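# Push chocolate bar row from steel table onto belt

## Task

Push the line of chocolate bars off the steel table and onto the white infeed belt, finishing with each bar lying flat and fully on the belt, and still so once the robot lets go.

## Robot and tools

Robot: two arms, left_arm and right_arm, each ending in a four-digit hand (index, middle, ring, thumb). right_arm carries a right hand; left_arm carries its mirror-image left hand. Each hand has a hand point, the spot whose pose the results report and the offsets move.

Frames. Scene frame: origin at table-top height, halfway between the two arms' nominal bases; +z up, +x out over the table, +y toward left_arm (image sides do not match these names). Calibrated bases: left_arm at (+0.028, +0.231, 0) m, right_arm at (+0.047, -0.228, 0) m, each turned very slightly about z. Hand positions, quaternions (wxyz), targets and velocities are given in each arm's own base frame; fixed cameras and the table use the scene frame. Reported hand positions can be off by a few centimetres, more at long reach.

Hand point axes (right hand): +z runs along straight fingers toward the tips; +x across the palm away from the thumb; +y out of the palm face (the palm surface is at y = -0.062). On the left hand +x points toward the thumb instead. Straight fingertips reach about 0.139 m beyond the knuckles at z = -0.017. A rigid mast juts from the wrist on the palm side (x +0.05 to +0.10, z -0.16 to -0.11, y up to +0.06; x sign flipped on the left hand) and can strike things. Fingertips have rubber caps; the rest is hard plastic.

execute_actions(actions, cameras). actions is a list of actions, run in order. Each action is a list of up to 15 rows, one per 1/30 s control step; if fewer rows are given the last one is held to fill 15 steps (each action lasts 0.5 s). One row is a single flat list of 48 numbers, all in [-1, 1], covering both arms even if only one moves:
- 1-6: left_arm dx, dy, dz, rx, ry, rz.
- 7-22: left hand. Places 7-10 hold grasp numbers a, b, c, d; places 11-22 must be exactly 0 or the row is rejected.
- 23-24: left_gripper current_limit, speed.
- 25-30: right_arm dx..rz; 31-46: right hand (a, b, c, d then twelve 0s); 47-48: right current_limit, speed.
The six pose numbers are an offset, not a pose: in the arm's own base axes, measured from that arm's Hand target at the start of the action (every row counts from that same start, not from the previous row). 1.0 equals 0.6 m for dx, dy, dz and 180 degrees for the rotation vector rx, ry, rz, which turns about the Hand target's position. A translation longer than 1.0 is scaled down. Since each new action starts from the current Hand target, repeating an offset keeps moving further. All zeros re-asks for the current target. Commanded orientation is clipped to within 40 degrees of the measured one per step. The hand often rests short of its target (friction, weight; the elbow sags, so command a bit higher); sending the remaining gap as a new offset closes it. To release a push, command the target back behind the hand point.

Grasp numbers a, b, c, d (each -1..+1) are absolute goals, not changes; all 0 is the open flat hand. a curls index and middle at their outer joints; b bends all three fingers at the knuckle; c swings the thumb across the palm and draws the index toward it; d curls the ring finger. To keep a hand unchanged, resend its previous grasp numbers. current_limit maps -1..+1 to 0..550 mA (minimum 11 mA) and also limits finger speed; speed sets motor set-point rate as (speed+1)/2 of 8.5 rad/s. Defaults: current_limit +0.4, speed -0.6; the last values sent stay in effect.

cameras: list of names (cam_head_left, cam_head_right, cam_high, or ["all"]); [] for none. Omitted or null gives all images only when actions is empty. An unknown name invalidates the call. Images are 672x504.

zoom_image(camera, region): closer look at part of the newest image from cam_head_left, cam_head_right or cam_high; region is [x0, y0, x1, y1] in pixels from the top-left, at most 504 by 504.

read_manual(section): returns licence texts only; no motion.

finished_scene(scene): ends the scene for good (scene is 1, optional). The bars must already be on the belt and stay there without help.

Results: per arm, end_effector_position (m) and end_effector_quat_wxyz in its base frame; Hand target (the offset origin for the next action); joint positions, velocities (may say "within noise"), torques (include arm weight; noisy; numbers 3 and 4 wrap at ±28 N m); per hand motor, in order index_mcp, index_abd, index_pip, index_dip, middle_mcp, middle_abd, middle_pip, middle_dip, ring_mcp, ring_abd, ring_pip, ring_dip, thumb_cmc, thumb_axl, thumb_mcp, thumb_ipl: hand_goal, hand_measured, hand_current_ma, hand_state (moving, goal, blocked, overload), plus hand_current_limit and hand_speed. A motor at 495 mA or more for 5 s shuts off for 10 s. MOTOR HOT appears at 85 °C; at 100 °C that arm drops and is out for 30-60 s. Pushing against the unreachable, stretching out or loads heat motors, even while thinking. A call returns once the robot settles (up to 3 s after the last action); the scene keeps running while you think, holding the last command.

Caution: nothing may fall off or be left off the table. Avoid dropping things, slamming, hitting fixed or heavy items, very hard pushes, and any contact or squeezing between the two arms or hands (it can end the scene). Objects may occasionally be nudged by outside disturbances. Smooth, low-effort, quick motion is better.

Each tool is called as name(argument=value, ...), one argument or row to a line, values as JSON.

## Session

execute_actions(
  actions=[],
)

Scene clock: 0.00 s.
left_arm: end_effector_position=(+0.6577, -0.1453, +0.3669) hand_goal=(+0.754, +0.000, +0.576, +0.696, +0.754, +0.000, +0.576, +0.696, +0.754, +0.000, +0.576, +0.696, +0.714, +0.678, +0.226, +0.168) hand_measured=(+0.754, +0.000, +0.576, +0.696, +0.754, +0.000, +0.576, +0.696, +0.754, +0.000, +0.576, +0.696, +0.714, +0.678, +0.226, +0.168) hand_current_ma=(+0, +0, +0, +0, +0, +0, +0, +0, +0, +0, +0, +0, +0, +0, +0, +0) hand_state=(goal, goal, goal, goal, goal, goal, goal, goal, goal, goal, goal, goal, goal, goal, goal, goal) hand_current_limit=0.40 hand_speed=-0.60 end_effector_quat_wxyz=(+0.270, +0.589, +0.289, +0.704) | right_arm: end_effector_position=(+0.5074, -0.0964, +0.2005) hand_goal=(+0.754, +0.000, +0.576, +0.696, +0.754, +0.000, +0.576, +0.696, +0.754, +0.000, +0.576, +0.696, +0.714, +0.678, +0.226, +0.168) hand_measured=(+0.754, +0.000, +0.576, +0.696, +0.754, +0.000, +0.576, +0.696, +0.754, +0.000, +0.576, +0.696, +0.714, +0.678, +0.226, +0.168) hand_current_ma=(+0, +0, +0, +0, +0, +0, +0, +0, +0, +0, +0, +0, +0, +0, +0, +0) hand_state=(goal, goal, goal, goal, goal, goal, goal, goal, goal, goal, goal, goal, goal, goal, goal, goal) hand_current_limit=0.40 hand_speed=-0.60 end_effector_quat_wxyz=(-0.065, +0.175, +0.906, +0.381)
Joint positions: left_arm=[-0.235 1.701 1.016 0.832 -0.32 0.795] | right_arm=[-0.536 1.879 1.523 -1.677 -0.669 -1.889]
Joint velocities: within noise
Joint torques (N m): no reading
Motor temperatures (°C): left_arm=[30 33 35 34 30 28] | right_arm=[32 33 31 31 29 32]
Heat: left arm: hottest elbow 35 °C; right arm: hottest shoulder 33 °C.
Hand target: left_arm +0.6590, -0.1456, +0.3841; +0.278, +0.576, +0.287, +0.713 | right_arm +0.5123, -0.0993, +0.2110; -0.052, +0.171, +0.909, +0.376

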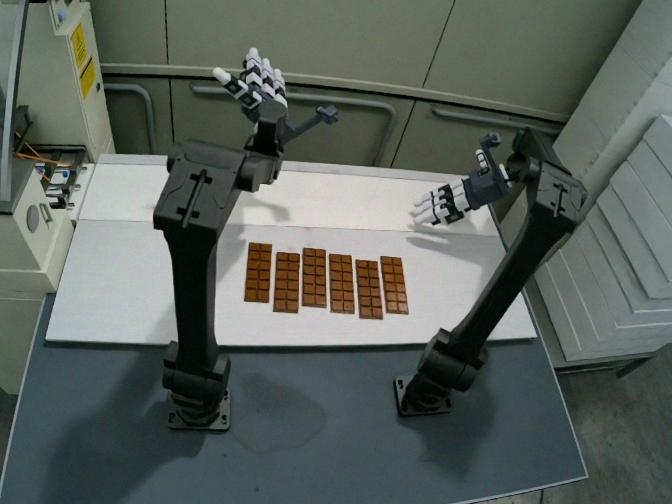

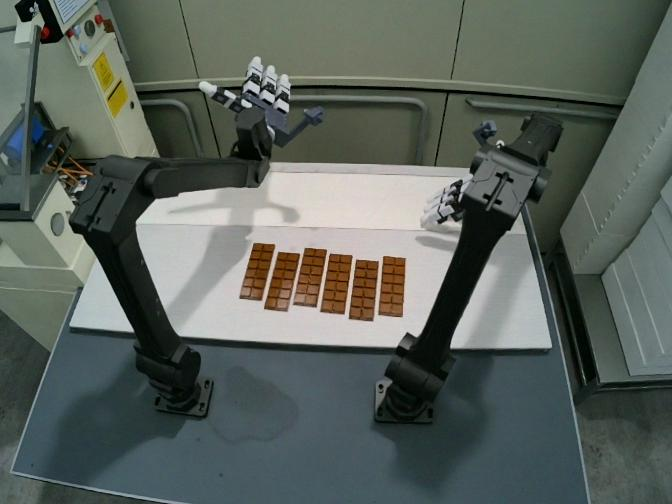

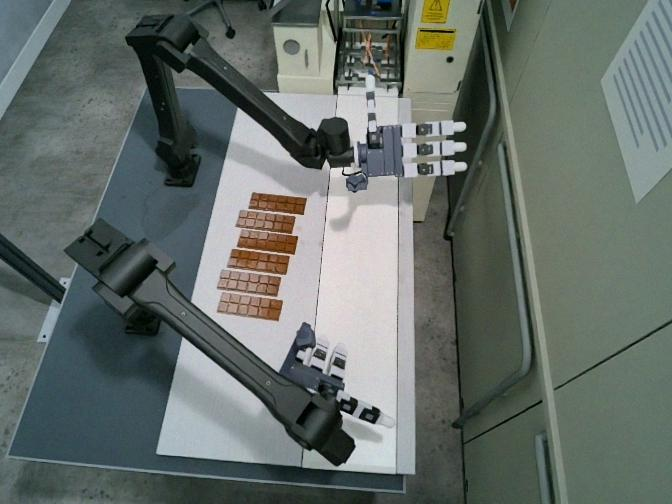

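zoom_image(
  camera="cam_high",
  region=[200, 80, 420, 300],
)

zoom_image(
  camera="cam_high",
  region=[150, 280, 430, 490],
)

zoom_image(
  camera="cam_head_right",
  region=[200, 160, 420, 330],
)

zoom_image(
  camera="cam_head_left",
  region=[30, 140, 250, 350],
)

Scaled by 2.291.

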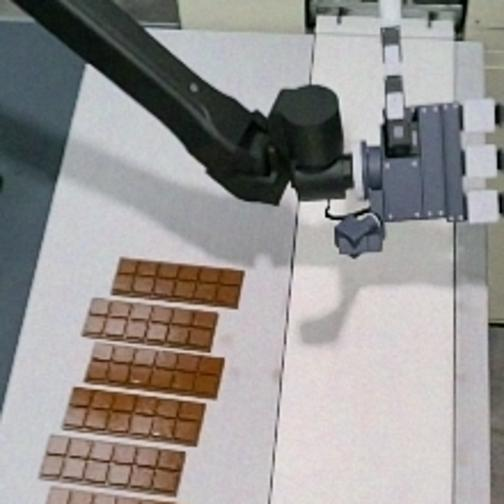

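Scaled by 1.800.

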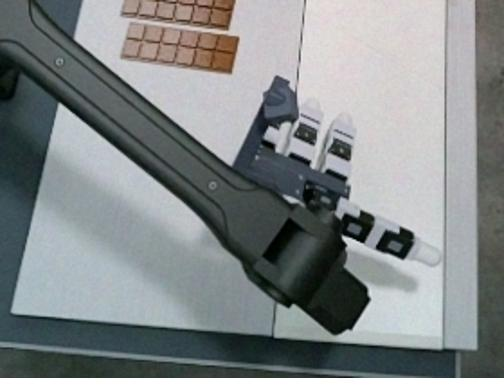

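Scaled by 2.291.

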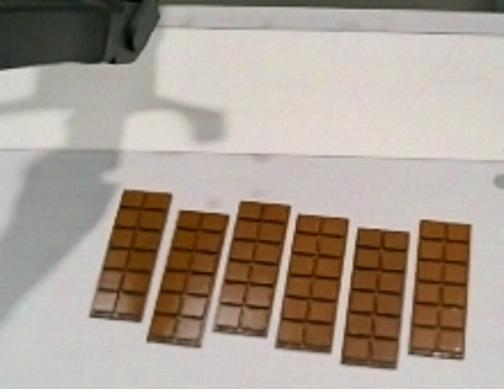

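Scaled by 2.291.

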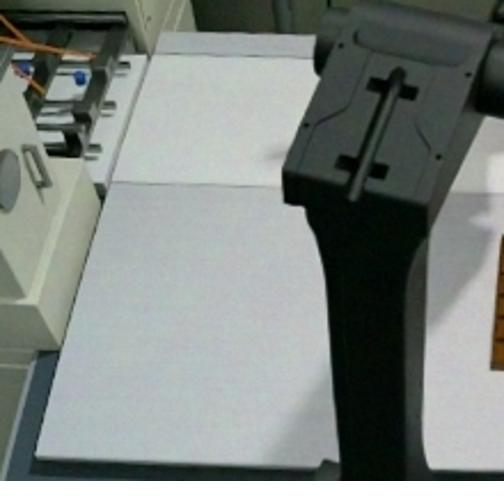

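zoom_image(
  camera="cam_high",
  region=[200, 180, 340, 330],
)

zoom_image(
  camera="cam_head_left",
  region=[380, 220, 440, 330],
)

zoom_image(
  camera="cam_head_right",
  region=[400, 330, 560, 380],
)

Scaled by 3.360.

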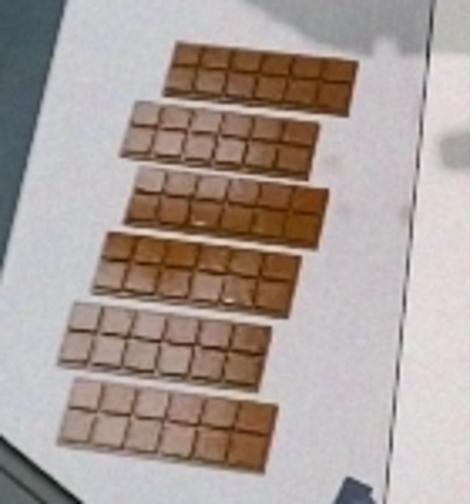

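Scaled by 4.582.

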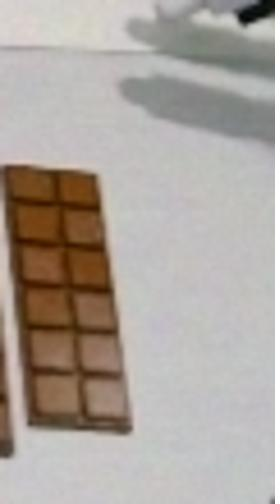

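Scaled by 3.150.

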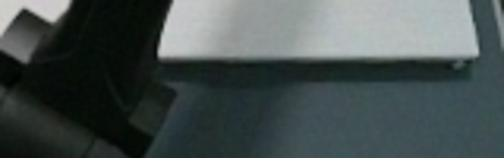

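execute_actions(
  actions=[
    [[-0.128,0.0149,-0.0413,-0.0425,0.1185,0.0372,0,0,0,0,0,0,0,0,0,0,0,0,0,0,0,0,0.4,-0.6,-0.0863,0.0487,0.03,-0.0516,0.0458,-0.067,0,0,0,0,0,0,0,0,0,0,0,0,0,0,0,0,0.4,-0.6]],
    [[-0.128,0.0149,-0.0413,-0.0425,0.1185,0.0372,0,0,0,0,0,0,0,0,0,0,0,0,0,0,0,0,0.4,-0.6,-0.0863,0.0487,0.03,-0.0516,0.0458,-0.067,0,0,0,0,0,0,0,0,0,0,0,0,0,0,0,0,0.4,-0.6]],
  ],
  cameras=["cam_high"],
)

Scene clock: 360.10 s.
left_arm: end_effector_position=(+0.4947, -0.1180, +0.3071) hand_goal=(+0.750, +0.000, +0.580, +0.700, +0.750, +0.000, +0.580, +0.700, +0.750, +0.000, +0.580, +0.700, +0.710, +0.680, +0.230, +0.170) hand_measured=(+0.756, +0.000, +0.580, +0.698, +0.758, +0.000, +0.580, +0.698, +0.756, +0.000, +0.580, +0.698, +0.718, +0.678, +0.228, +0.168) hand_current_ma=(+14, +0, +0, -4, +17, +0, +0, -4, +14, +0, +0, -3, +18, -5, -4, -5) hand_state=(goal, goal, goal, goal, goal, goal, goal, goal, goal, goal, goal, goal, goal, goal, goal, goal) hand_current_limit=0.40 hand_speed=-0.60 end_effector_quat_wxyz=(+0.129, +0.725, +0.514, +0.441) | right_arm: end_effector_position=(+0.4082, -0.0459, +0.2502) hand_goal=(+0.750, +0.000, +0.580, +0.700, +0.750, +0.000, +0.580, +0.700, +0.750, +0.000, +0.580, +0.700, +0.710, +0.680, +0.230, +0.170) hand_measured=(+0.754, +0.000, +0.580, +0.698, +0.754, +0.000, +0.578, +0.698, +0.756, +0.000, +0.578, +0.698, +0.716, +0.678, +0.226, +0.168) hand_current_ma=(+15, +1, -3, -10, +20, +1, -4, -9, +23, +1, -4, -9, +24, -11, -24, -12) hand_state=(goal, goal, goal, goal, goal, goal, goal, goal, goal, goal, goal, goal, goal, goal, goal, goal) hand_current_limit=0.40 hand_speed=-0.60 end_effector_quat_wxyz=(-0.069, +0.413, +0.885, +0.204)
Joint positions: left_arm=[-0.446 1.124 0.839 -0.498 -0.61 0.153] | right_arm=[-0.44 1.303 1.166 -1.582 -0.409 -1.168]
Joint torques (N m): left_arm=[-0.56 -9.05 11.67 1.09 -0.48 -0.21] | right_arm=[0.21 -9.35 7.17 0.03 -0.42 0.05]
Motor temperatures (°C): left_arm=[30 35 45 29 28 26] | right_arm=[31 38 41 30 32 27]
Heat: left arm: hottest elbow 45 °C; right arm: hottest elbow 41 °C.
Hand target: left_arm +0.5054, -0.1277, +0.3348; +0.145, +0.717, +0.521, +0.439 | right_arm +0.4086, -0.0408, +0.2469; -0.073, +0.413, +0.885, +0.201
Off the commanded pose: left_arm 0.031 m, 2 deg | right_arm 0.006 m, 1 deg.
Images, in order (width x height): cam_high 672x504.

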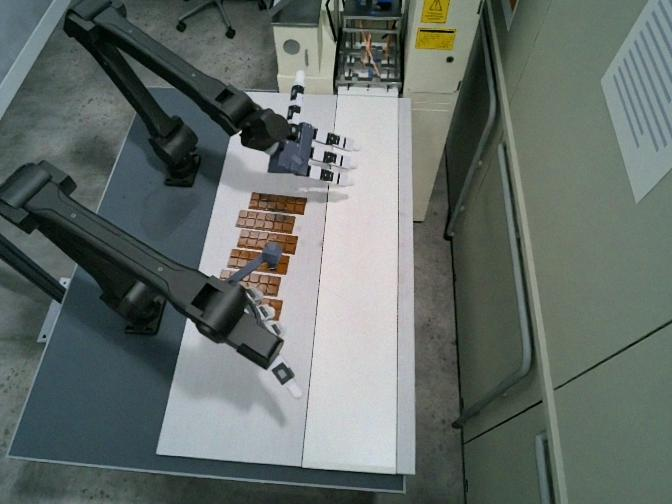

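execute_actions(
  actions=[
    [[-0.128,0.0149,-0.0413,-0.0425,0.1185,0.0372,0,0,0,0,0,0,0,0,0,0,0,0,0,0,0,0,0.4,-0.6,-0.0863,0.0487,0.01,-0.0516,0.0458,-0.067,0,0,0,0,0,0,0,0,0,0,0,0,0,0,0,0,0.4,-0.6]],
    [[-0.128,0.0149,-0.0413,-0.0425,0.1185,0.0372,0,0,0,0,0,0,0,0,0,0,0,0,0,0,0,0,0.4,-0.6,-0.0863,0.0487,0,-0.0516,0.0458,-0.067,0,0,0,0,0,0,0,0,0,0,0,0,0,0,0,0,0.4,-0.6]],
    [[-0.128,0.0149,-0.0413,-0.0425,0.1185,0.0372,0,0,0,0,0,0,0,0,0,0,0,0,0,0,0,0,0.4,-0.6,-0.0863,0.0487,-0.02,-0.0516,0.0458,-0.067,0,0,0,0,0,0,0,0,0,0,0,0,0,0,0,0,0.4,-0.6]],
  ],
  cameras=["all"],
)

Scene clock: 368.37 s.
left_arm: end_effector_position=(+0.2775, -0.1054, +0.2606) hand_goal=(+0.750, +0.000, +0.580, +0.700, +0.750, +0.000, +0.580, +0.700, +0.750, +0.000, +0.580, +0.700, +0.710, +0.680, +0.230, +0.170) hand_measured=(+0.748, +0.000, +0.580, +0.698, +0.748, +0.000, +0.580, +0.698, +0.748, +0.000, +0.580, +0.698, +0.712, +0.678, +0.228, +0.168) hand_current_ma=(-3, +0, +0, -4, -3, +0, +0, -4, -3, +0, +0, -3, +2, -5, -7, -5) hand_state=(goal, goal, goal, goal, goal, goal, goal, goal, goal, goal, goal, goal, goal, goal, goal, goal) hand_current_limit=0.40 hand_speed=-0.60 end_effector_quat_wxyz=(+0.004, +0.704, +0.709, -0.043) | right_arm: end_effector_position=(+0.2542, +0.0453, +0.2419) hand_goal=(+0.750, +0.000, +0.580, +0.700, +0.750, +0.000, +0.580, +0.700, +0.750, +0.000, +0.580, +0.700, +0.710, +0.680, +0.230, +0.170) hand_measured=(+0.750, +0.000, +0.580, +0.698, +0.750, +0.000, +0.578, +0.698, +0.750, +0.000, +0.578, +0.698, +0.710, +0.678, +0.226, +0.168) hand_current_ma=(-3, +3, -3, -10, -2, +3, -4, -9, -2, +2, -4, -9, +2, -11, -24, -12) hand_state=(goal, goal, goal, goal, goal, goal, goal, goal, goal, goal, goal, goal, goal, goal, goal, goal) hand_current_limit=0.40 hand_speed=-0.60 end_effector_quat_wxyz=(-0.026, +0.708, +0.706, +0.010)
Joint positions: left_arm=[-0.522 0.943 1.039 -1.681 0.085 -0.528] | right_arm=[0.332 0.793 0.909 -1.693 -0.056 0.335]
Joint torques (N m): left_arm=[1.03 -5.66 6.76 -0.46 0.11 -0.22] | right_arm=[0.21 -0.79 7.84 0.02 0.17 0.11]
Heat: left arm: hottest elbow 45 °C; right arm: hottest elbow 40 °C.
Hand target: left_arm +0.2750, -0.1008, +0.2604; -0.093, +0.702, +0.701, -0.092 | right_arm +0.2533, +0.0468, +0.2409; -0.092, +0.700, +0.702, -0.091
Off the commanded pose: left_arm 0.005 m, 13 deg | right_arm 0.002 m, 14 deg.
joint sent to its limit (left arm) — joint 4 (wrist pitch), lower limit. The joint targets are off in orientation, not in position.
joint sent to its limit (right arm) — joint 4 (wrist pitch), lower limit. The joint targets are off in orientation, not in position.

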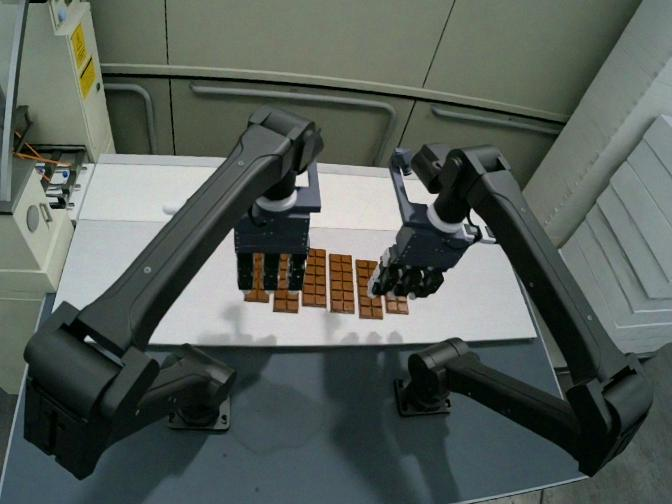

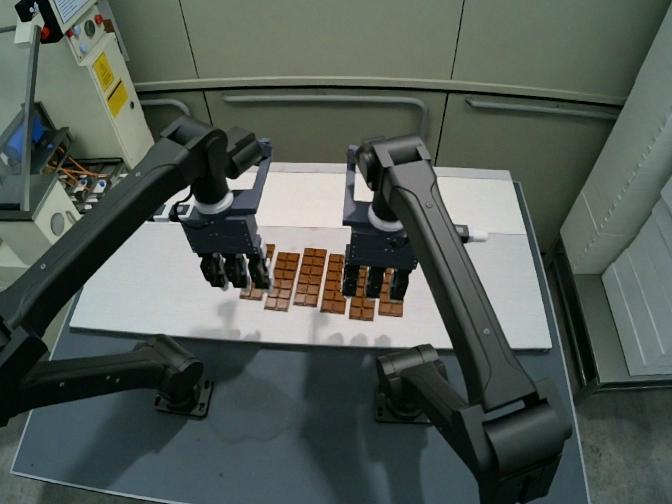

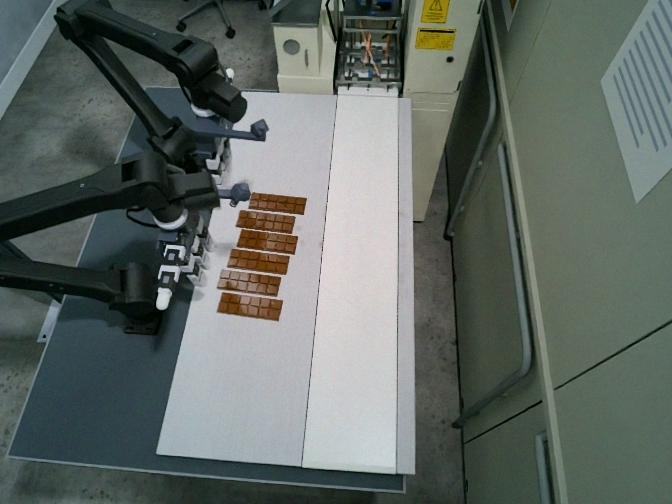

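execute_actions(
  actions=[
    [[-0.0167,0,-0.096,0,0,0,0,0,0,0,0,0,0,0,0,0,0,0,0,0,0,0,0.4,-0.6,-0.0167,0,-0.08,0,0,0,0,0,0,0,0,0,0,0,0,0,0,0,0,0,0,0,0.4,-0.6]],
    [[-0.0167,0,-0.096,0,0,0,0,0,0,0,0,0,0,0,0,0,0,0,0,0,0,0,0.4,-0.6,-0.0167,0,-0.08,0,0,0,0,0,0,0,0,0,0,0,0,0,0,0,0,0,0,0,0.4,-0.6]],
  ],
  cameras=["all"],
)

Scene clock: 380.40 s.
left_arm: end_effector_position=(+0.2518, -0.0976, +0.1457) hand_goal=(+0.750, +0.000, +0.580, +0.700, +0.750, +0.000, +0.580, +0.700, +0.750, +0.000, +0.580, +0.700, +0.710, +0.680, +0.230, +0.170) hand_measured=(+0.748, +0.000, +0.580, +0.698, +0.748, +0.000, +0.580, +0.698, +0.748, +0.000, +0.580, +0.698, +0.710, +0.678, +0.226, +0.168) hand_current_ma=(-4, +0, +0, -4, -5, +0, +0, -4, -4, +0, +0, -3, +0, -5, -7, -5) hand_state=(goal, goal, goal, goal, goal, goal, goal, goal, goal, goal, goal, goal, goal, goal, goal, goal) hand_current_limit=0.40 hand_speed=-0.60 end_effector_quat_wxyz=(-0.097, +0.698, +0.704, -0.091) | right_arm: end_effector_position=(+0.2321, +0.0426, +0.1485) hand_goal=(+0.750, +0.000, +0.580, +0.700, +0.750, +0.000, +0.580, +0.700, +0.750, +0.000, +0.580, +0.700, +0.710, +0.680, +0.230, +0.170) hand_measured=(+0.748, +0.000, +0.580, +0.698, +0.748, +0.000, +0.578, +0.698, +0.748, +0.000, +0.578, +0.698, +0.710, +0.678, +0.226, +0.168) hand_current_ma=(-5, +3, -3, -10, -6, +3, -4, -9, -6, +2, -4, -9, +0, -11, -24, -12) hand_state=(goal, goal, goal, goal, goal, goal, goal, goal, goal, goal, goal, goal, goal, goal, goal, goal) hand_current_limit=0.40 hand_speed=-0.60 end_effector_quat_wxyz=(-0.090, +0.707, +0.696, -0.091)
Joint positions: left_arm=[-0.514 1.053 0.826 -1.581 0.124 -0.507] | right_arm=[0.332 0.92 0.753 -1.647 -0.083 0.338]
Joint torques (N m): left_arm=[0.21 -5.89 6.42 -0.14 0.17 -0.06] | right_arm=[-0.21 -1.79 7.02 0.13 -0.21 -0.1]
Heat: left arm: hottest elbow 44 °C; right arm: hottest elbow 40 °C.
Hand target: left_arm +0.2550, -0.1008, +0.1452; -0.093, +0.702, +0.701, -0.092 | right_arm +0.2333, +0.0468, +0.1449; -0.092, +0.700, +0.702, -0.091
Off the commanded pose: left_arm 0.005 m, 1 deg | right_arm 0.006 m, 1 deg.

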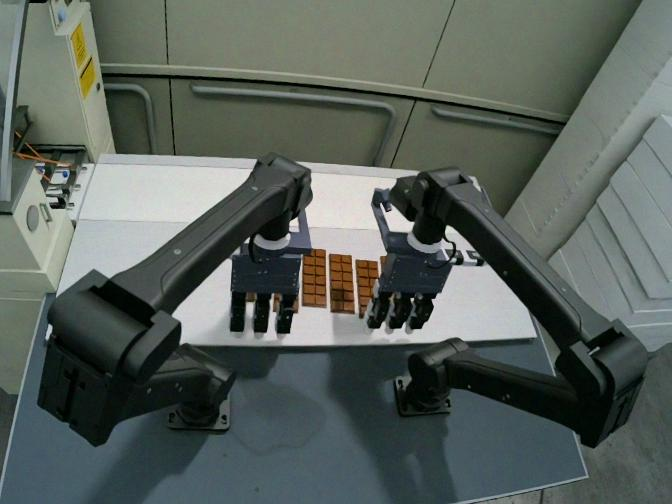

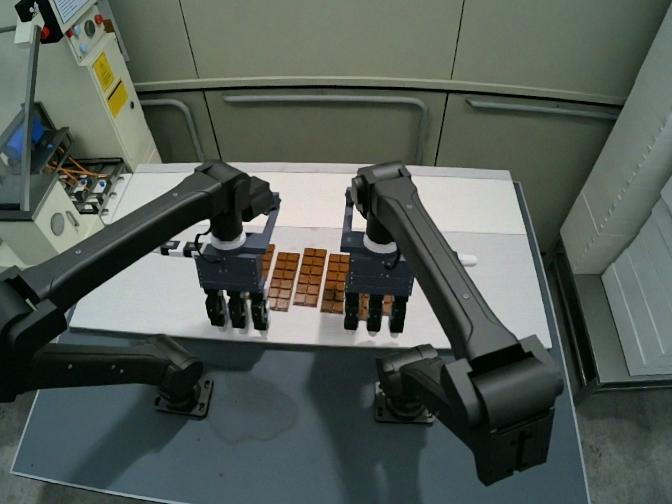

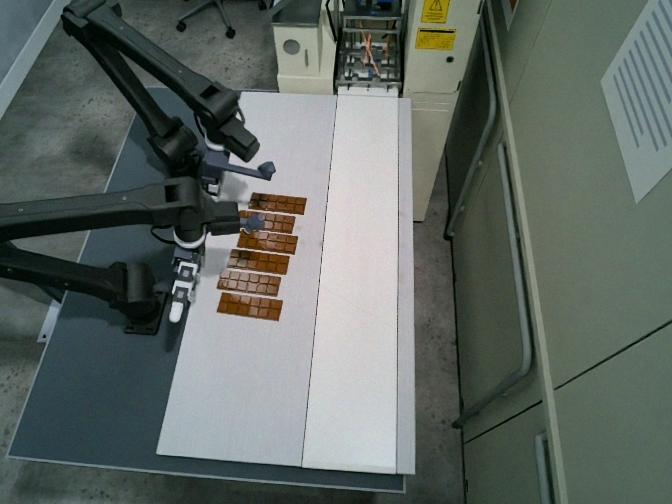

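zoom_image(
  camera="cam_head_left",
  region=[210, 240, 450, 350],
)

zoom_image(
  camera="cam_head_right",
  region=[190, 240, 430, 350],
)

Scaled by 2.100.

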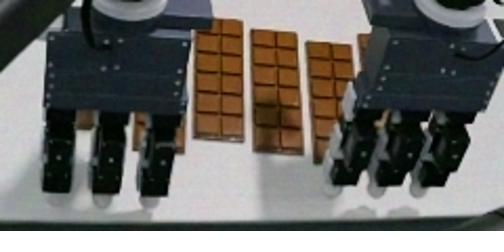

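Scaled by 2.100.

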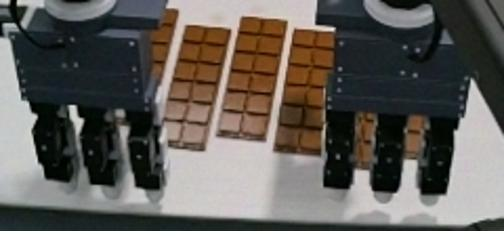

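execute_actions(
  actions=[
    [[0,-0.0433,-0.0333,0,0,0,0,0,0,0,0,0,0,0,0,0,0,0,0,0,0,0,0.4,-0.6,0,0,-0.0333,0,0,0,0,0,0,0,0,0,0,0,0,0,0,0,0,0,0,0,0.4,-0.6]],
    [[0,0,-0.0083,0,0,0,0,0,0,0,0,0,0,0,0,0,0,0,0,0,0,0,0.4,-0.6,0,0,-0.0083,0,0,0,0,0,0,0,0,0,0,0,0,0,0,0,0,0,0,0,0.4,-0.6]],
  ],
  cameras=["cam_head_left","cam_head_right"],
)

zoom_image(
  camera="cam_head_right",
  region=[190, 260, 430, 370],
)

zoom_image(
  camera="cam_head_left",
  region=[210, 260, 450, 370],
)

Scene clock: 422.10 s.
left_arm: end_effector_position=(+0.2550, -0.1244, +0.1293) hand_goal=(+0.750, +0.000, +0.580, +0.700, +0.750, +0.000, +0.580, +0.700, +0.750, +0.000, +0.580, +0.700, +0.710, +0.680, +0.230, +0.170) hand_measured=(+0.748, +0.000, +0.580, +0.698, +0.756, +0.004, +0.584, +0.700, +0.762, +0.020, +0.588, +0.702, +0.710, +0.678, +0.226, +0.168) hand_current_ma=(-5, +0, +0, -4, +10, +6, +7, +1, +31, +43, +18, +5, -1, -5, -7, -5) hand_state=(goal, goal, goal, goal, goal, goal, goal, goal, goal, goal, goal, goal, goal, goal, goal, goal) hand_current_limit=0.40 hand_speed=-0.60 end_effector_quat_wxyz=(-0.089, +0.702, +0.700, -0.093) | right_arm: end_effector_position=(+0.2337, +0.0432, +0.1256) hand_goal=(+0.750, +0.000, +0.580, +0.700, +0.750, +0.000, +0.580, +0.700, +0.750, +0.000, +0.580, +0.700, +0.710, +0.680, +0.230, +0.170) hand_measured=(+0.748, +0.000, +0.580, +0.698, +0.748, +0.000, +0.578, +0.698, +0.748, +0.000, +0.578, +0.698, +0.710, +0.678, +0.226, +0.168) hand_current_ma=(-5, +3, -3, -10, -6, +3, -4, -9, -6, +2, -4, -9, +0, -11, -24, -12) hand_state=(goal, goal, goal, goal, goal, goal, goal, goal, goal, goal, goal, goal, goal, goal, goal, goal) hand_current_limit=0.40 hand_speed=-0.60 end_effector_quat_wxyz=(-0.088, +0.707, +0.696, -0.088)
Joint positions: left_arm=[-0.591 1.101 0.815 -1.498 0.146 -0.571] | right_arm=[0.332 0.934 0.7 -1.571 -0.083 0.338]
Joint torques (N m): left_arm=[-0.62 -5.6 5.29 0.51 0.06 -0.28] | right_arm=[-0.21 -1.67 6.65 0.12 -0.21 -0.09]
Heat: left arm: hottest elbow 42 °C; right arm: hottest elbow 40 °C.
Hand target: left_arm +0.2549, -0.1268, +0.1203; -0.093, +0.702, +0.701, -0.092 | right_arm +0.2334, +0.0468, +0.1200; -0.092, +0.700, +0.702, -0.091
Off the commanded pose: left_arm 0.009 m, 0 deg | right_arm 0.007 m, 1 deg.
Images, in order (width x height): cam_head_left 672x504, cam_head_right 672x504.

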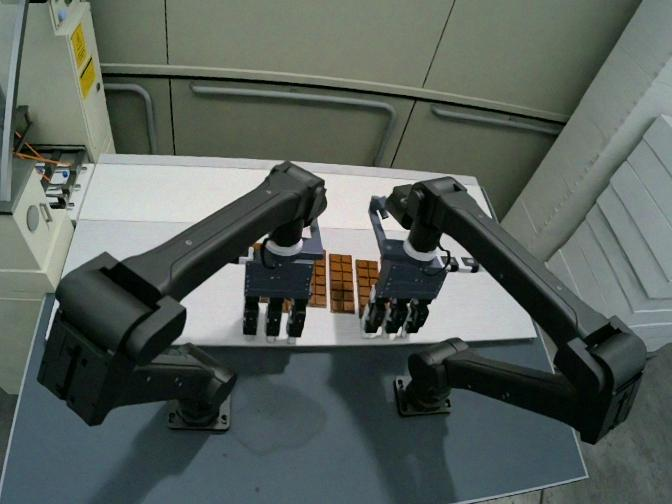

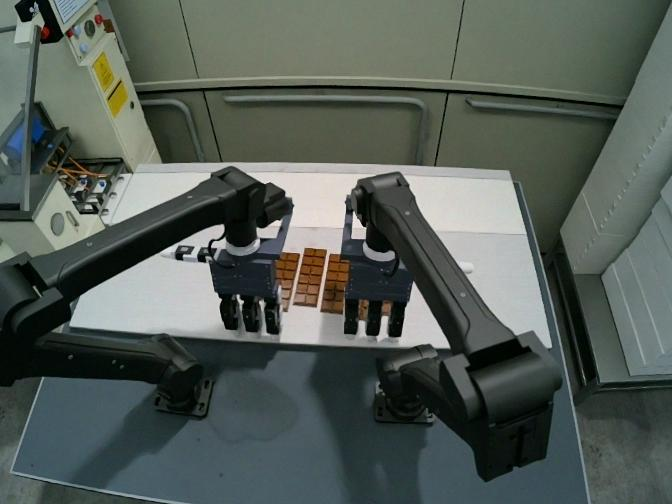

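Scaled by 2.100.

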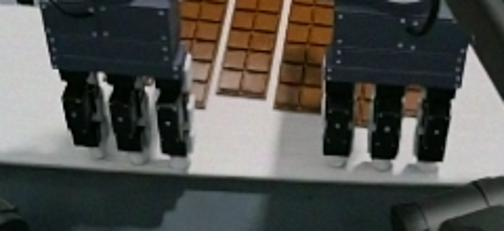

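Scaled by 2.100.

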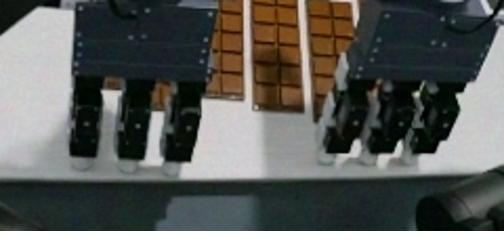

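execute_actions(
  actions=[
    [[0,-0.0083,0.005,-0.0139,0,0,0,0,0,0,0,0,0,0,0,0,0,0,0,0,0,0,0.4,-0.6,0,-0.0083,-0.0117,0,0,0,0,0,0,0,0,0,0,0,0,0,0,0,0,0,0,0,0.4,-0.6]],
    [[0,0,0,0,0,0,0,0,0,0,0,0,0,0,0,0,0,0,0,0,0,0,0.4,-0.6,0,0,-0.005,0,0,0,0,0,0,0,0,0,0,0,0,0,0,0,0,0,0,0,0.4,-0.6]],
  ],
  cameras=["cam_head_right","cam_high"],
)

zoom_image(
  camera="cam_head_right",
  region=[190, 260, 430, 370],
)

Scene clock: 442.00 s.
left_arm: end_effector_position=(+0.2541, -0.1265, +0.1288) hand_goal=(+0.750, +0.000, +0.580, +0.700, +0.750, +0.000, +0.580, +0.700, +0.750, +0.000, +0.580, +0.700, +0.710, +0.680, +0.230, +0.170) hand_measured=(+0.744, +0.016, +0.578, +0.698, +0.750, +0.026, +0.584, +0.700, +0.758, +0.024, +0.588, +0.702, +0.710, +0.678, +0.226, +0.168) hand_current_ma=(-12, +35, -2, -4, +1, +58, +5, +1, +15, +51, +18, +5, -1, -5, -7, -5) hand_state=(goal, goal, goal, goal, goal, blocked, goal, goal, goal, blocked, goal, goal, goal, goal, goal, goal) hand_current_limit=0.40 hand_speed=-0.60 end_effector_quat_wxyz=(-0.087, +0.702, +0.700, -0.098) | right_arm: end_effector_position=(+0.2365, +0.0452, +0.1243) hand_goal=(+0.750, +0.000, +0.580, +0.700, +0.750, +0.000, +0.580, +0.700, +0.750, +0.000, +0.580, +0.700, +0.710, +0.680, +0.230, +0.170) hand_measured=(+0.760, +0.002, +0.586, +0.702, +0.750, +0.000, +0.580, +0.700, +0.748, +0.000, +0.578, +0.698, +0.710, +0.678, +0.226, +0.168) hand_current_ma=(+41, +3, +24, +7, +2, +3, +3, -2, -6, +2, -4, -9, +0, -11, -24, -12) hand_state=(goal, goal, goal, goal, goal, goal, goal, goal, goal, goal, goal, goal, goal, goal, goal, goal) hand_current_limit=0.40 hand_speed=-0.60 end_effector_quat_wxyz=(-0.086, +0.701, +0.703, -0.082)
Joint positions: left_arm=[-0.591 1.101 0.815 -1.496 0.158 -0.571] | right_arm=[0.332 0.934 0.696 -1.557 -0.082 0.321]
Joint torques (N m): left_arm=[0.32 -6.71 5.41 0.73 1.02 -0.08] | right_arm=[-2.08 -1.38 5.15 0.5 -0.07 -0.13]
Heat: left arm: hottest elbow 41 °C; right arm: hottest elbow 38 °C.
Hand target: left_arm +0.2550, -0.1318, +0.1232; -0.077, +0.703, +0.698, -0.107 | right_arm +0.2333, +0.0418, +0.1100; -0.092, +0.700, +0.702, -0.091
Off the commanded pose: left_arm 0.008 m, 2 deg | right_arm 0.015 m, 1 deg.
Images, in order (width x height): cam_head_right 672x504, cam_high 672x504.

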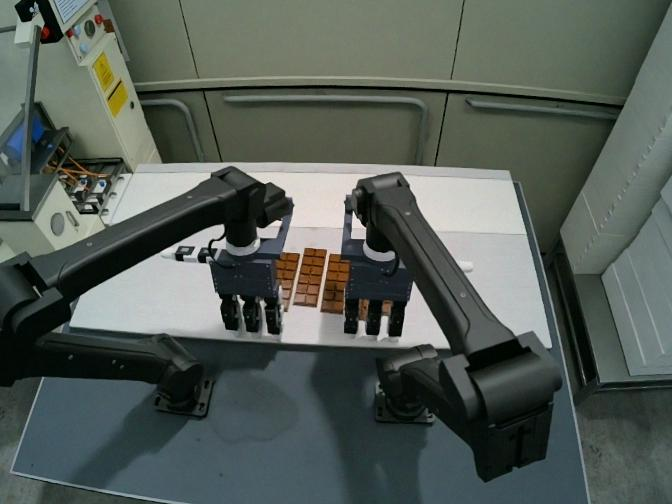

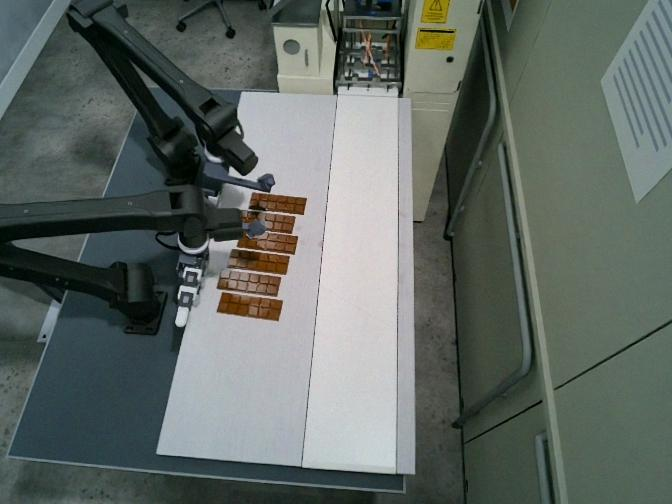

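Scaled by 2.100.

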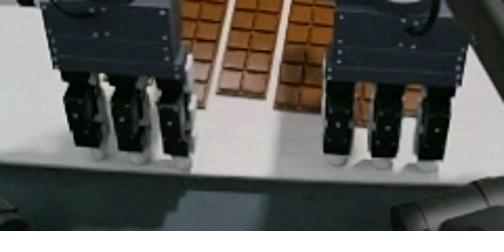

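execute_actions(
  actions=[
    [[0.0333,-0.006,0.005,0,0,0,0,0,0,0,0,0,0,0,0,0,0,0,0,0,0,0,0.4,-0.6,0.0333,-0.006,0.005,-0.011,0,0,0,0,0,0,0,0,0,0,0,0,0,0,0,0,0,0,0.4,-0.6]],
    [[0.01,0,0,0,0,0,0,0,0,0,0,0,0,0,0,0,0,0,0,0,0,0,0.4,-0.6,0.01,0,0,0,0,0,0,0,0,0,0,0,0,0,0,0,0,0,0,0,0,0,0.4,-0.6]],
  ],
  cameras=["cam_head_left","cam_head_right","cam_high"],
)

zoom_image(
  camera="cam_head_right",
  region=[200, 230, 430, 350],
)

zoom_image(
  camera="cam_head_left",
  region=[220, 230, 450, 350],
)

Scene clock: 460.63 s.
left_arm: end_effector_position=(+0.2647, -0.1266, +0.1240) hand_goal=(+0.750, +0.000, +0.580, +0.700, +0.750, +0.000, +0.580, +0.700, +0.750, +0.000, +0.580, +0.700, +0.710, +0.680, +0.230, +0.170) hand_measured=(+0.772, +0.018, +0.594, +0.708, +0.776, +0.026, +0.600, +0.710, +0.780, +0.016, +0.600, +0.710, +0.710, +0.678, +0.226, +0.168) hand_current_ma=(+59, +39, +34, +15, +79, +58, +48, +20, +90, +32, +53, +22, -1, -5, -7, -5) hand_state=(blocked, goal, goal, goal, blocked, blocked, goal, goal, blocked, goal, blocked, goal, goal, goal, goal, goal) hand_current_limit=0.40 hand_speed=-0.60 end_effector_quat_wxyz=(-0.095, +0.702, +0.698, -0.107) | right_arm: end_effector_position=(+0.2464, +0.0430, +0.1186) hand_goal=(+0.750, +0.000, +0.580, +0.700, +0.750, +0.000, +0.580, +0.700, +0.750, +0.000, +0.580, +0.700, +0.710, +0.680, +0.230, +0.170) hand_measured=(+0.778, -0.008, +0.598, +0.712, +0.774, -0.012, +0.598, +0.708, +0.770, -0.006, +0.592, +0.704, +0.710, +0.678, +0.226, +0.168) hand_current_ma=(+128, -28, +78, +47, +106, -43, +73, +30, +89, -21, +46, +17, +0, -11, -24, -12) hand_state=(blocked, goal, goal, goal, blocked, goal, goal, goal, goal, goal, goal, goal, goal, goal, goal, goal) hand_current_limit=0.40 hand_speed=-0.60 end_effector_quat_wxyz=(-0.092, +0.701, +0.700, -0.101)
Joint positions: left_arm=[-0.559 1.146 0.836 -1.496 0.164 -0.535] | right_arm=[0.313 1.001 0.719 -1.553 -0.072 0.305]
Joint torques (N m): left_arm=[0.97 -5.54 7.88 0.76 0.37 -0.05] | right_arm=[-2.37 -0.67 7.28 0.95 1.08 -0.11]
Motor temperatures (°C): left_arm=[30 32 41 28 28 26] | right_arm=[31 33 38 30 31 27]
Heat: left arm: hottest elbow 41 °C; right arm: hottest elbow 38 °C.
Hand target: left_arm +0.2810, -0.1354, +0.1263; -0.077, +0.703, +0.698, -0.107 | right_arm +0.2594, +0.0383, +0.1130; -0.080, +0.702, +0.700, -0.103
Off the commanded pose: left_arm 0.019 m, 2 deg | right_arm 0.015 m, 1 deg.

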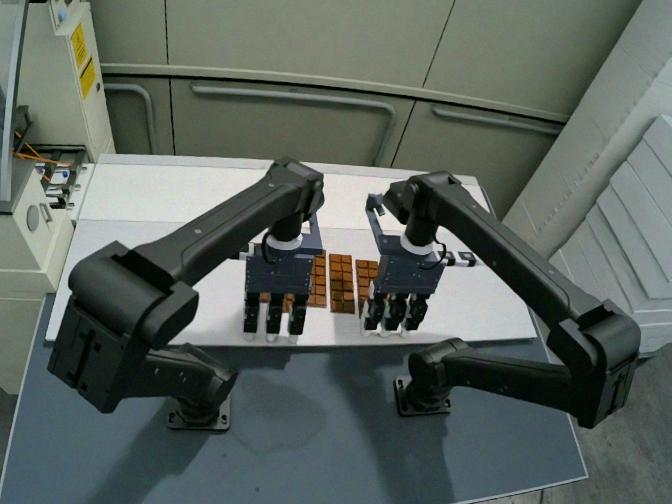

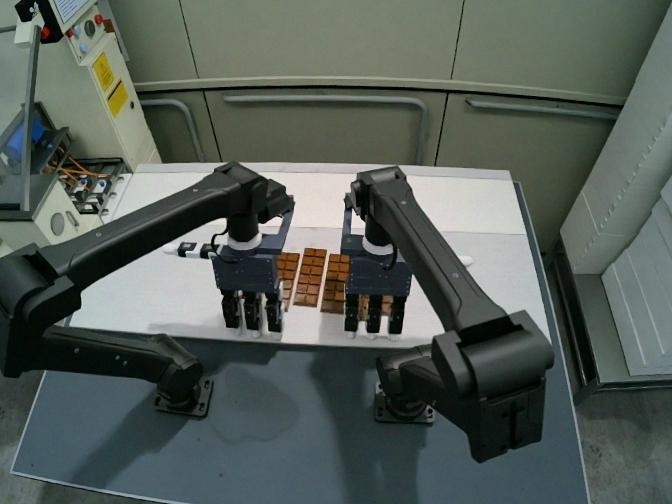

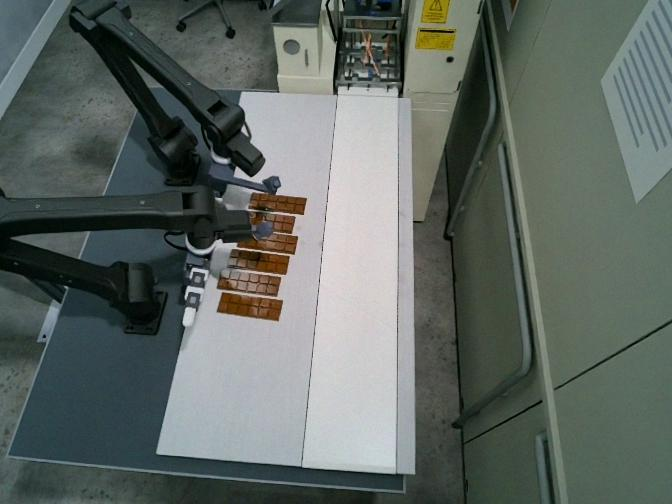

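Scaled by 2.191.

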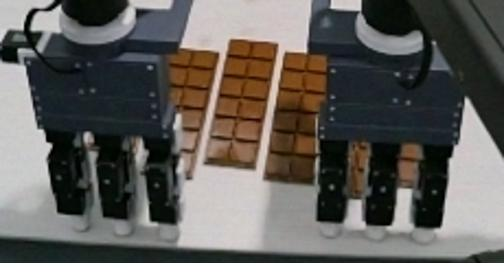

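Scaled by 2.191.

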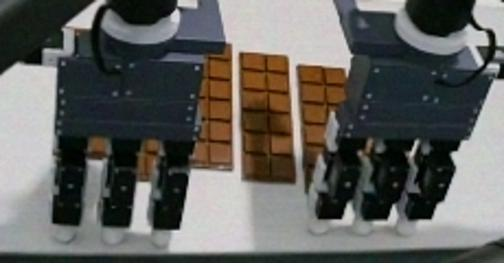

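execute_actions(
  actions=[
    [[0,0,0.02,0,0,0,0,0,0,0,0,0,0,0,0,0,0,0,0,0,0,0,0.4,-0.6,0,0,0.0267,0,0,0,0,0,0,0,0,0,0,0,0,0,0,0,0,0,0,0,0.4,-0.6]],
    [[0.025,0,0,0,0,0,0,0,0,0,0,0,0,0,0,0,0,0,0,0,0,0,0.4,-0.6,0.0167,0,0,0,0,0,0,0,0,0,0,0,0,0,0,0,0,0,0,0,0,0,0.4,-0.6]],
  ],
  cameras=["cam_head_left","cam_head_right","cam_high"],
)

zoom_image(
  camera="cam_head_right",
  region=[200, 230, 430, 350],
)

zoom_image(
  camera="cam_head_left",
  region=[220, 230, 450, 350],
)

Scene clock: 476.10 s.
left_arm: end_effector_position=(+0.2751, -0.1272, +0.1232) hand_goal=(+0.750, +0.000, +0.580, +0.700, +0.750, +0.000, +0.580, +0.700, +0.750, +0.000, +0.580, +0.700, +0.710, +0.680, +0.230, +0.170) hand_measured=(+0.766, +0.010, +0.594, +0.708, +0.766, +0.008, +0.596, +0.710, +0.768, +0.008, +0.596, +0.710, +0.710, +0.678, +0.226, +0.168) hand_current_ma=(+40, +18, +33, +15, +43, +13, +40, +20, +50, +14, +41, +22, -1, -5, -7, -5) hand_state=(goal, goal, goal, goal, goal, goal, goal, goal, goal, goal, goal, goal, goal, goal, goal, goal) hand_current_limit=0.40 hand_speed=-0.60 end_effector_quat_wxyz=(-0.101, +0.700, +0.698, -0.113) | right_arm: end_effector_position=(+0.2503, +0.0422, +0.1179) hand_goal=(+0.750, +0.000, +0.580, +0.700, +0.750, +0.000, +0.580, +0.700, +0.750, +0.000, +0.580, +0.700, +0.710, +0.680, +0.230, +0.170) hand_measured=(+0.768, -0.008, +0.596, +0.712, +0.770, -0.014, +0.598, +0.708, +0.772, -0.026, +0.592, +0.706, +0.710, +0.678, +0.226, +0.168) hand_current_ma=(+81, -28, +66, +48, +87, -48, +74, +31, +98, -98, +52, +25, -1, -11, -24, -12) hand_state=(goal, goal, goal, goal, goal, goal, goal, goal, blocked, blocked, goal, goal, goal, goal, goal, goal) hand_current_limit=0.40 hand_speed=-0.60 end_effector_quat_wxyz=(-0.096, +0.698, +0.701, -0.110)
Joint positions: left_arm=[-0.536 1.186 0.864 -1.504 0.168 -0.511] | right_arm=[0.305 1.029 0.734 -1.562 -0.067 0.291]
Joint torques (N m): left_arm=[1.14 -7.24 9.54 -0.28 -0.03 -0.05] | right_arm=[-2.61 -2.2 9.95 -0.13 1.03 -0.08]
Heat: left arm: hottest elbow 42 °C; right arm: hottest elbow 38 °C.
Hand target: left_arm +0.2959, -0.1354, +0.1382; -0.077, +0.703, +0.698, -0.107 | right_arm +0.2693, +0.0382, +0.1289; -0.080, +0.702, +0.700, -0.103
Off the commanded pose: left_arm 0.027 m, 3 deg | right_arm 0.022 m, 2 deg.

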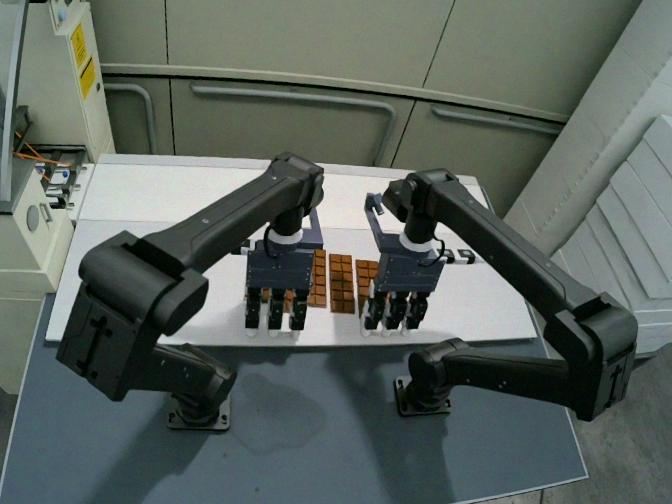

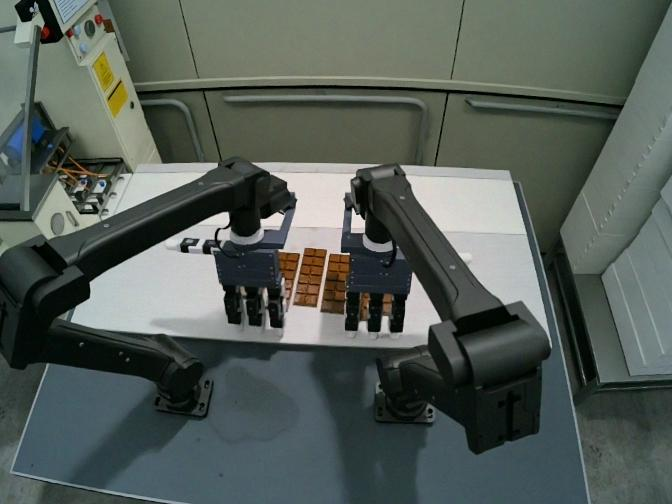

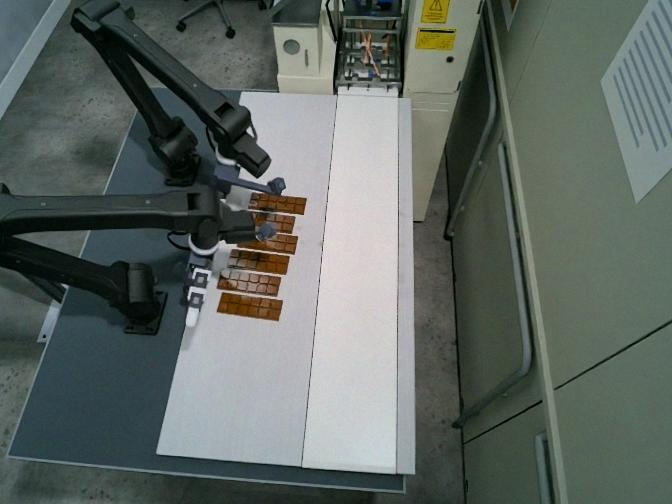

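Scaled by 2.191.

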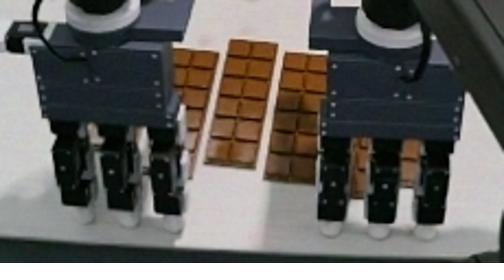

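Scaled by 2.191.

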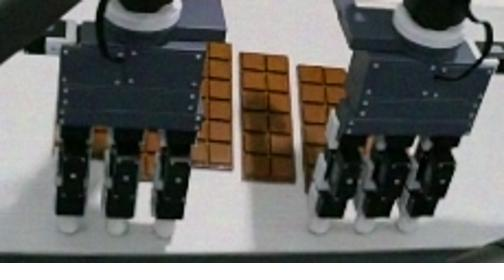

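execute_actions(
  actions=[
    [[0.04,0,0.008,0,0,0,0,0,0,0,0,0,0,0,0,0,0,0,0,0,0,0,0.4,-0.6,0.04,0,0.015,0,0,0,0,0,0,0,0,0,0,0,0,0,0,0,0,0,0,0,0.4,-0.6]],
    [[0.045,0,0,0,0,0,0,0,0,0,0,0,0,0,0,0,0,0,0,0,0,0,0.4,-0.6,0.045,0,0,0,0,0,0,0,0,0,0,0,0,0,0,0,0,0,0,0,0,0,0.4,-0.6]],
  ],
  cameras=["cam_head_left","cam_head_right","cam_high"],
)

zoom_image(
  camera="cam_head_right",
  region=[200, 230, 430, 350],
)

zoom_image(
  camera="cam_high",
  region=[180, 170, 350, 340],
)

Scene clock: 489.27 s.
left_arm: end_effector_position=(+0.3281, -0.1294, +0.1287) hand_goal=(+0.750, +0.000, +0.580, +0.700, +0.750, +0.000, +0.580, +0.700, +0.750, +0.000, +0.580, +0.700, +0.710, +0.680, +0.230, +0.170) hand_measured=(+0.748, +0.004, +0.582, +0.704, +0.750, +0.002, +0.582, +0.702, +0.754, +0.002, +0.584, +0.702, +0.708, +0.678, +0.226, +0.168) hand_current_ma=(-4, +5, +2, +5, +0, +4, +2, +4, +7, +3, +6, +4, -1, -5, -7, -5) hand_state=(goal, goal, goal, goal, goal, goal, goal, goal, goal, goal, goal, goal, goal, goal, goal, goal) hand_current_limit=0.40 hand_speed=-0.60 end_effector_quat_wxyz=(-0.097, +0.701, +0.698, -0.114) | right_arm: end_effector_position=(+0.2929, +0.0357, +0.1204) hand_goal=(+0.750, +0.000, +0.580, +0.700, +0.750, +0.000, +0.580, +0.700, +0.750, +0.000, +0.580, +0.700, +0.710, +0.680, +0.230, +0.170) hand_measured=(+0.752, +0.000, +0.582, +0.702, +0.748, -0.002, +0.582, +0.702, +0.758, -0.002, +0.588, +0.706, +0.710, +0.678, +0.226, +0.168) hand_current_ma=(+10, -3, +9, +11, -7, -7, +7, +11, +36, -6, +30, +24, -3, -11, -24, -12) hand_state=(goal, goal, goal, goal, goal, goal, goal, goal, goal, goal, goal, goal, goal, goal, goal, goal) hand_current_limit=0.40 hand_speed=-0.60 end_effector_quat_wxyz=(-0.095, +0.698, +0.698, -0.129)
Joint positions: left_arm=[-0.458 1.309 0.983 -1.504 0.152 -0.435] | right_arm=[0.249 1.171 0.837 -1.557 -0.032 0.245]
Joint torques (N m): left_arm=[1.03 -9.23 9.4 -0.51 -0.03 -0.07] | right_arm=[-2.14 -4.89 11.15 0.05 0.19 -0.1]
Heat: left arm: hottest elbow 44 °C; right arm: hottest elbow 39 °C.
Hand target: left_arm +0.3469, -0.1353, +0.1430; -0.077, +0.703, +0.698, -0.107 | right_arm +0.3202, +0.0383, +0.1379; -0.080, +0.702, +0.700, -0.103
Off the commanded pose: left_arm 0.024 m, 2 deg | right_arm 0.033 m, 3 deg.

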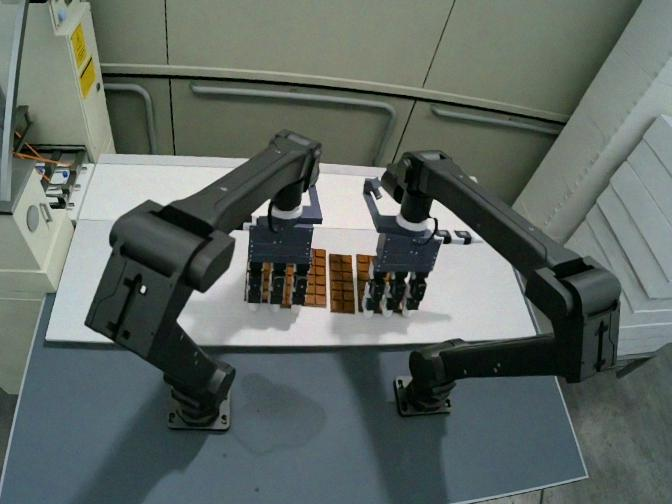

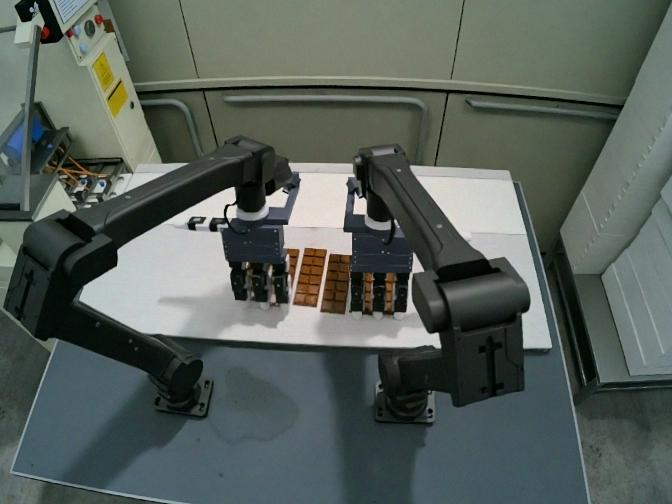

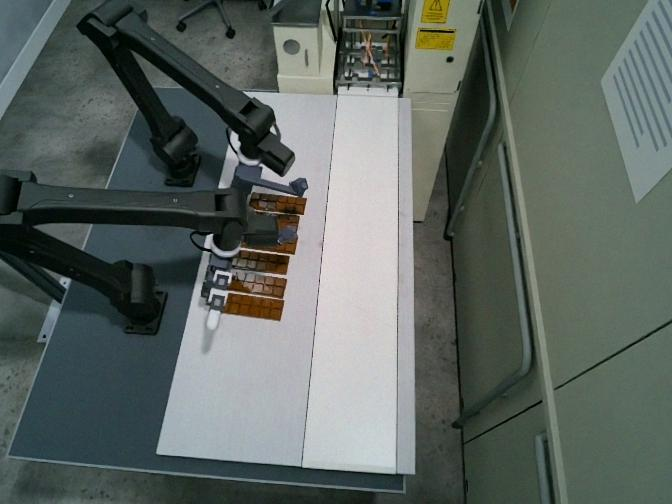

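Scaled by 2.191.

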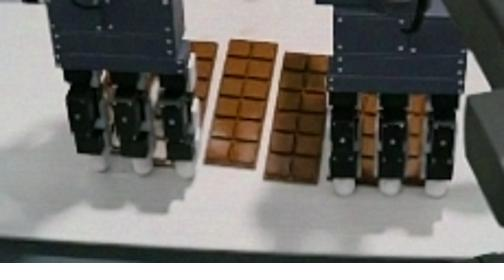

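Scaled by 2.965.

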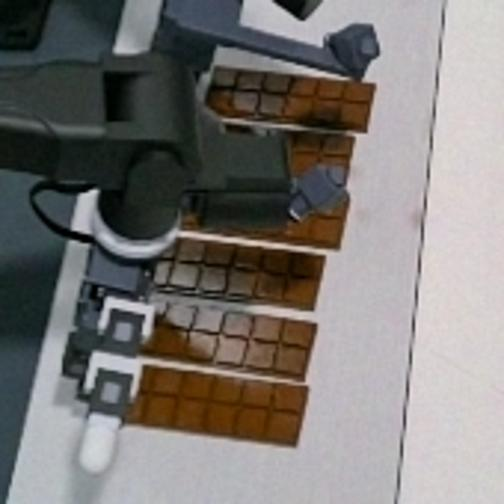

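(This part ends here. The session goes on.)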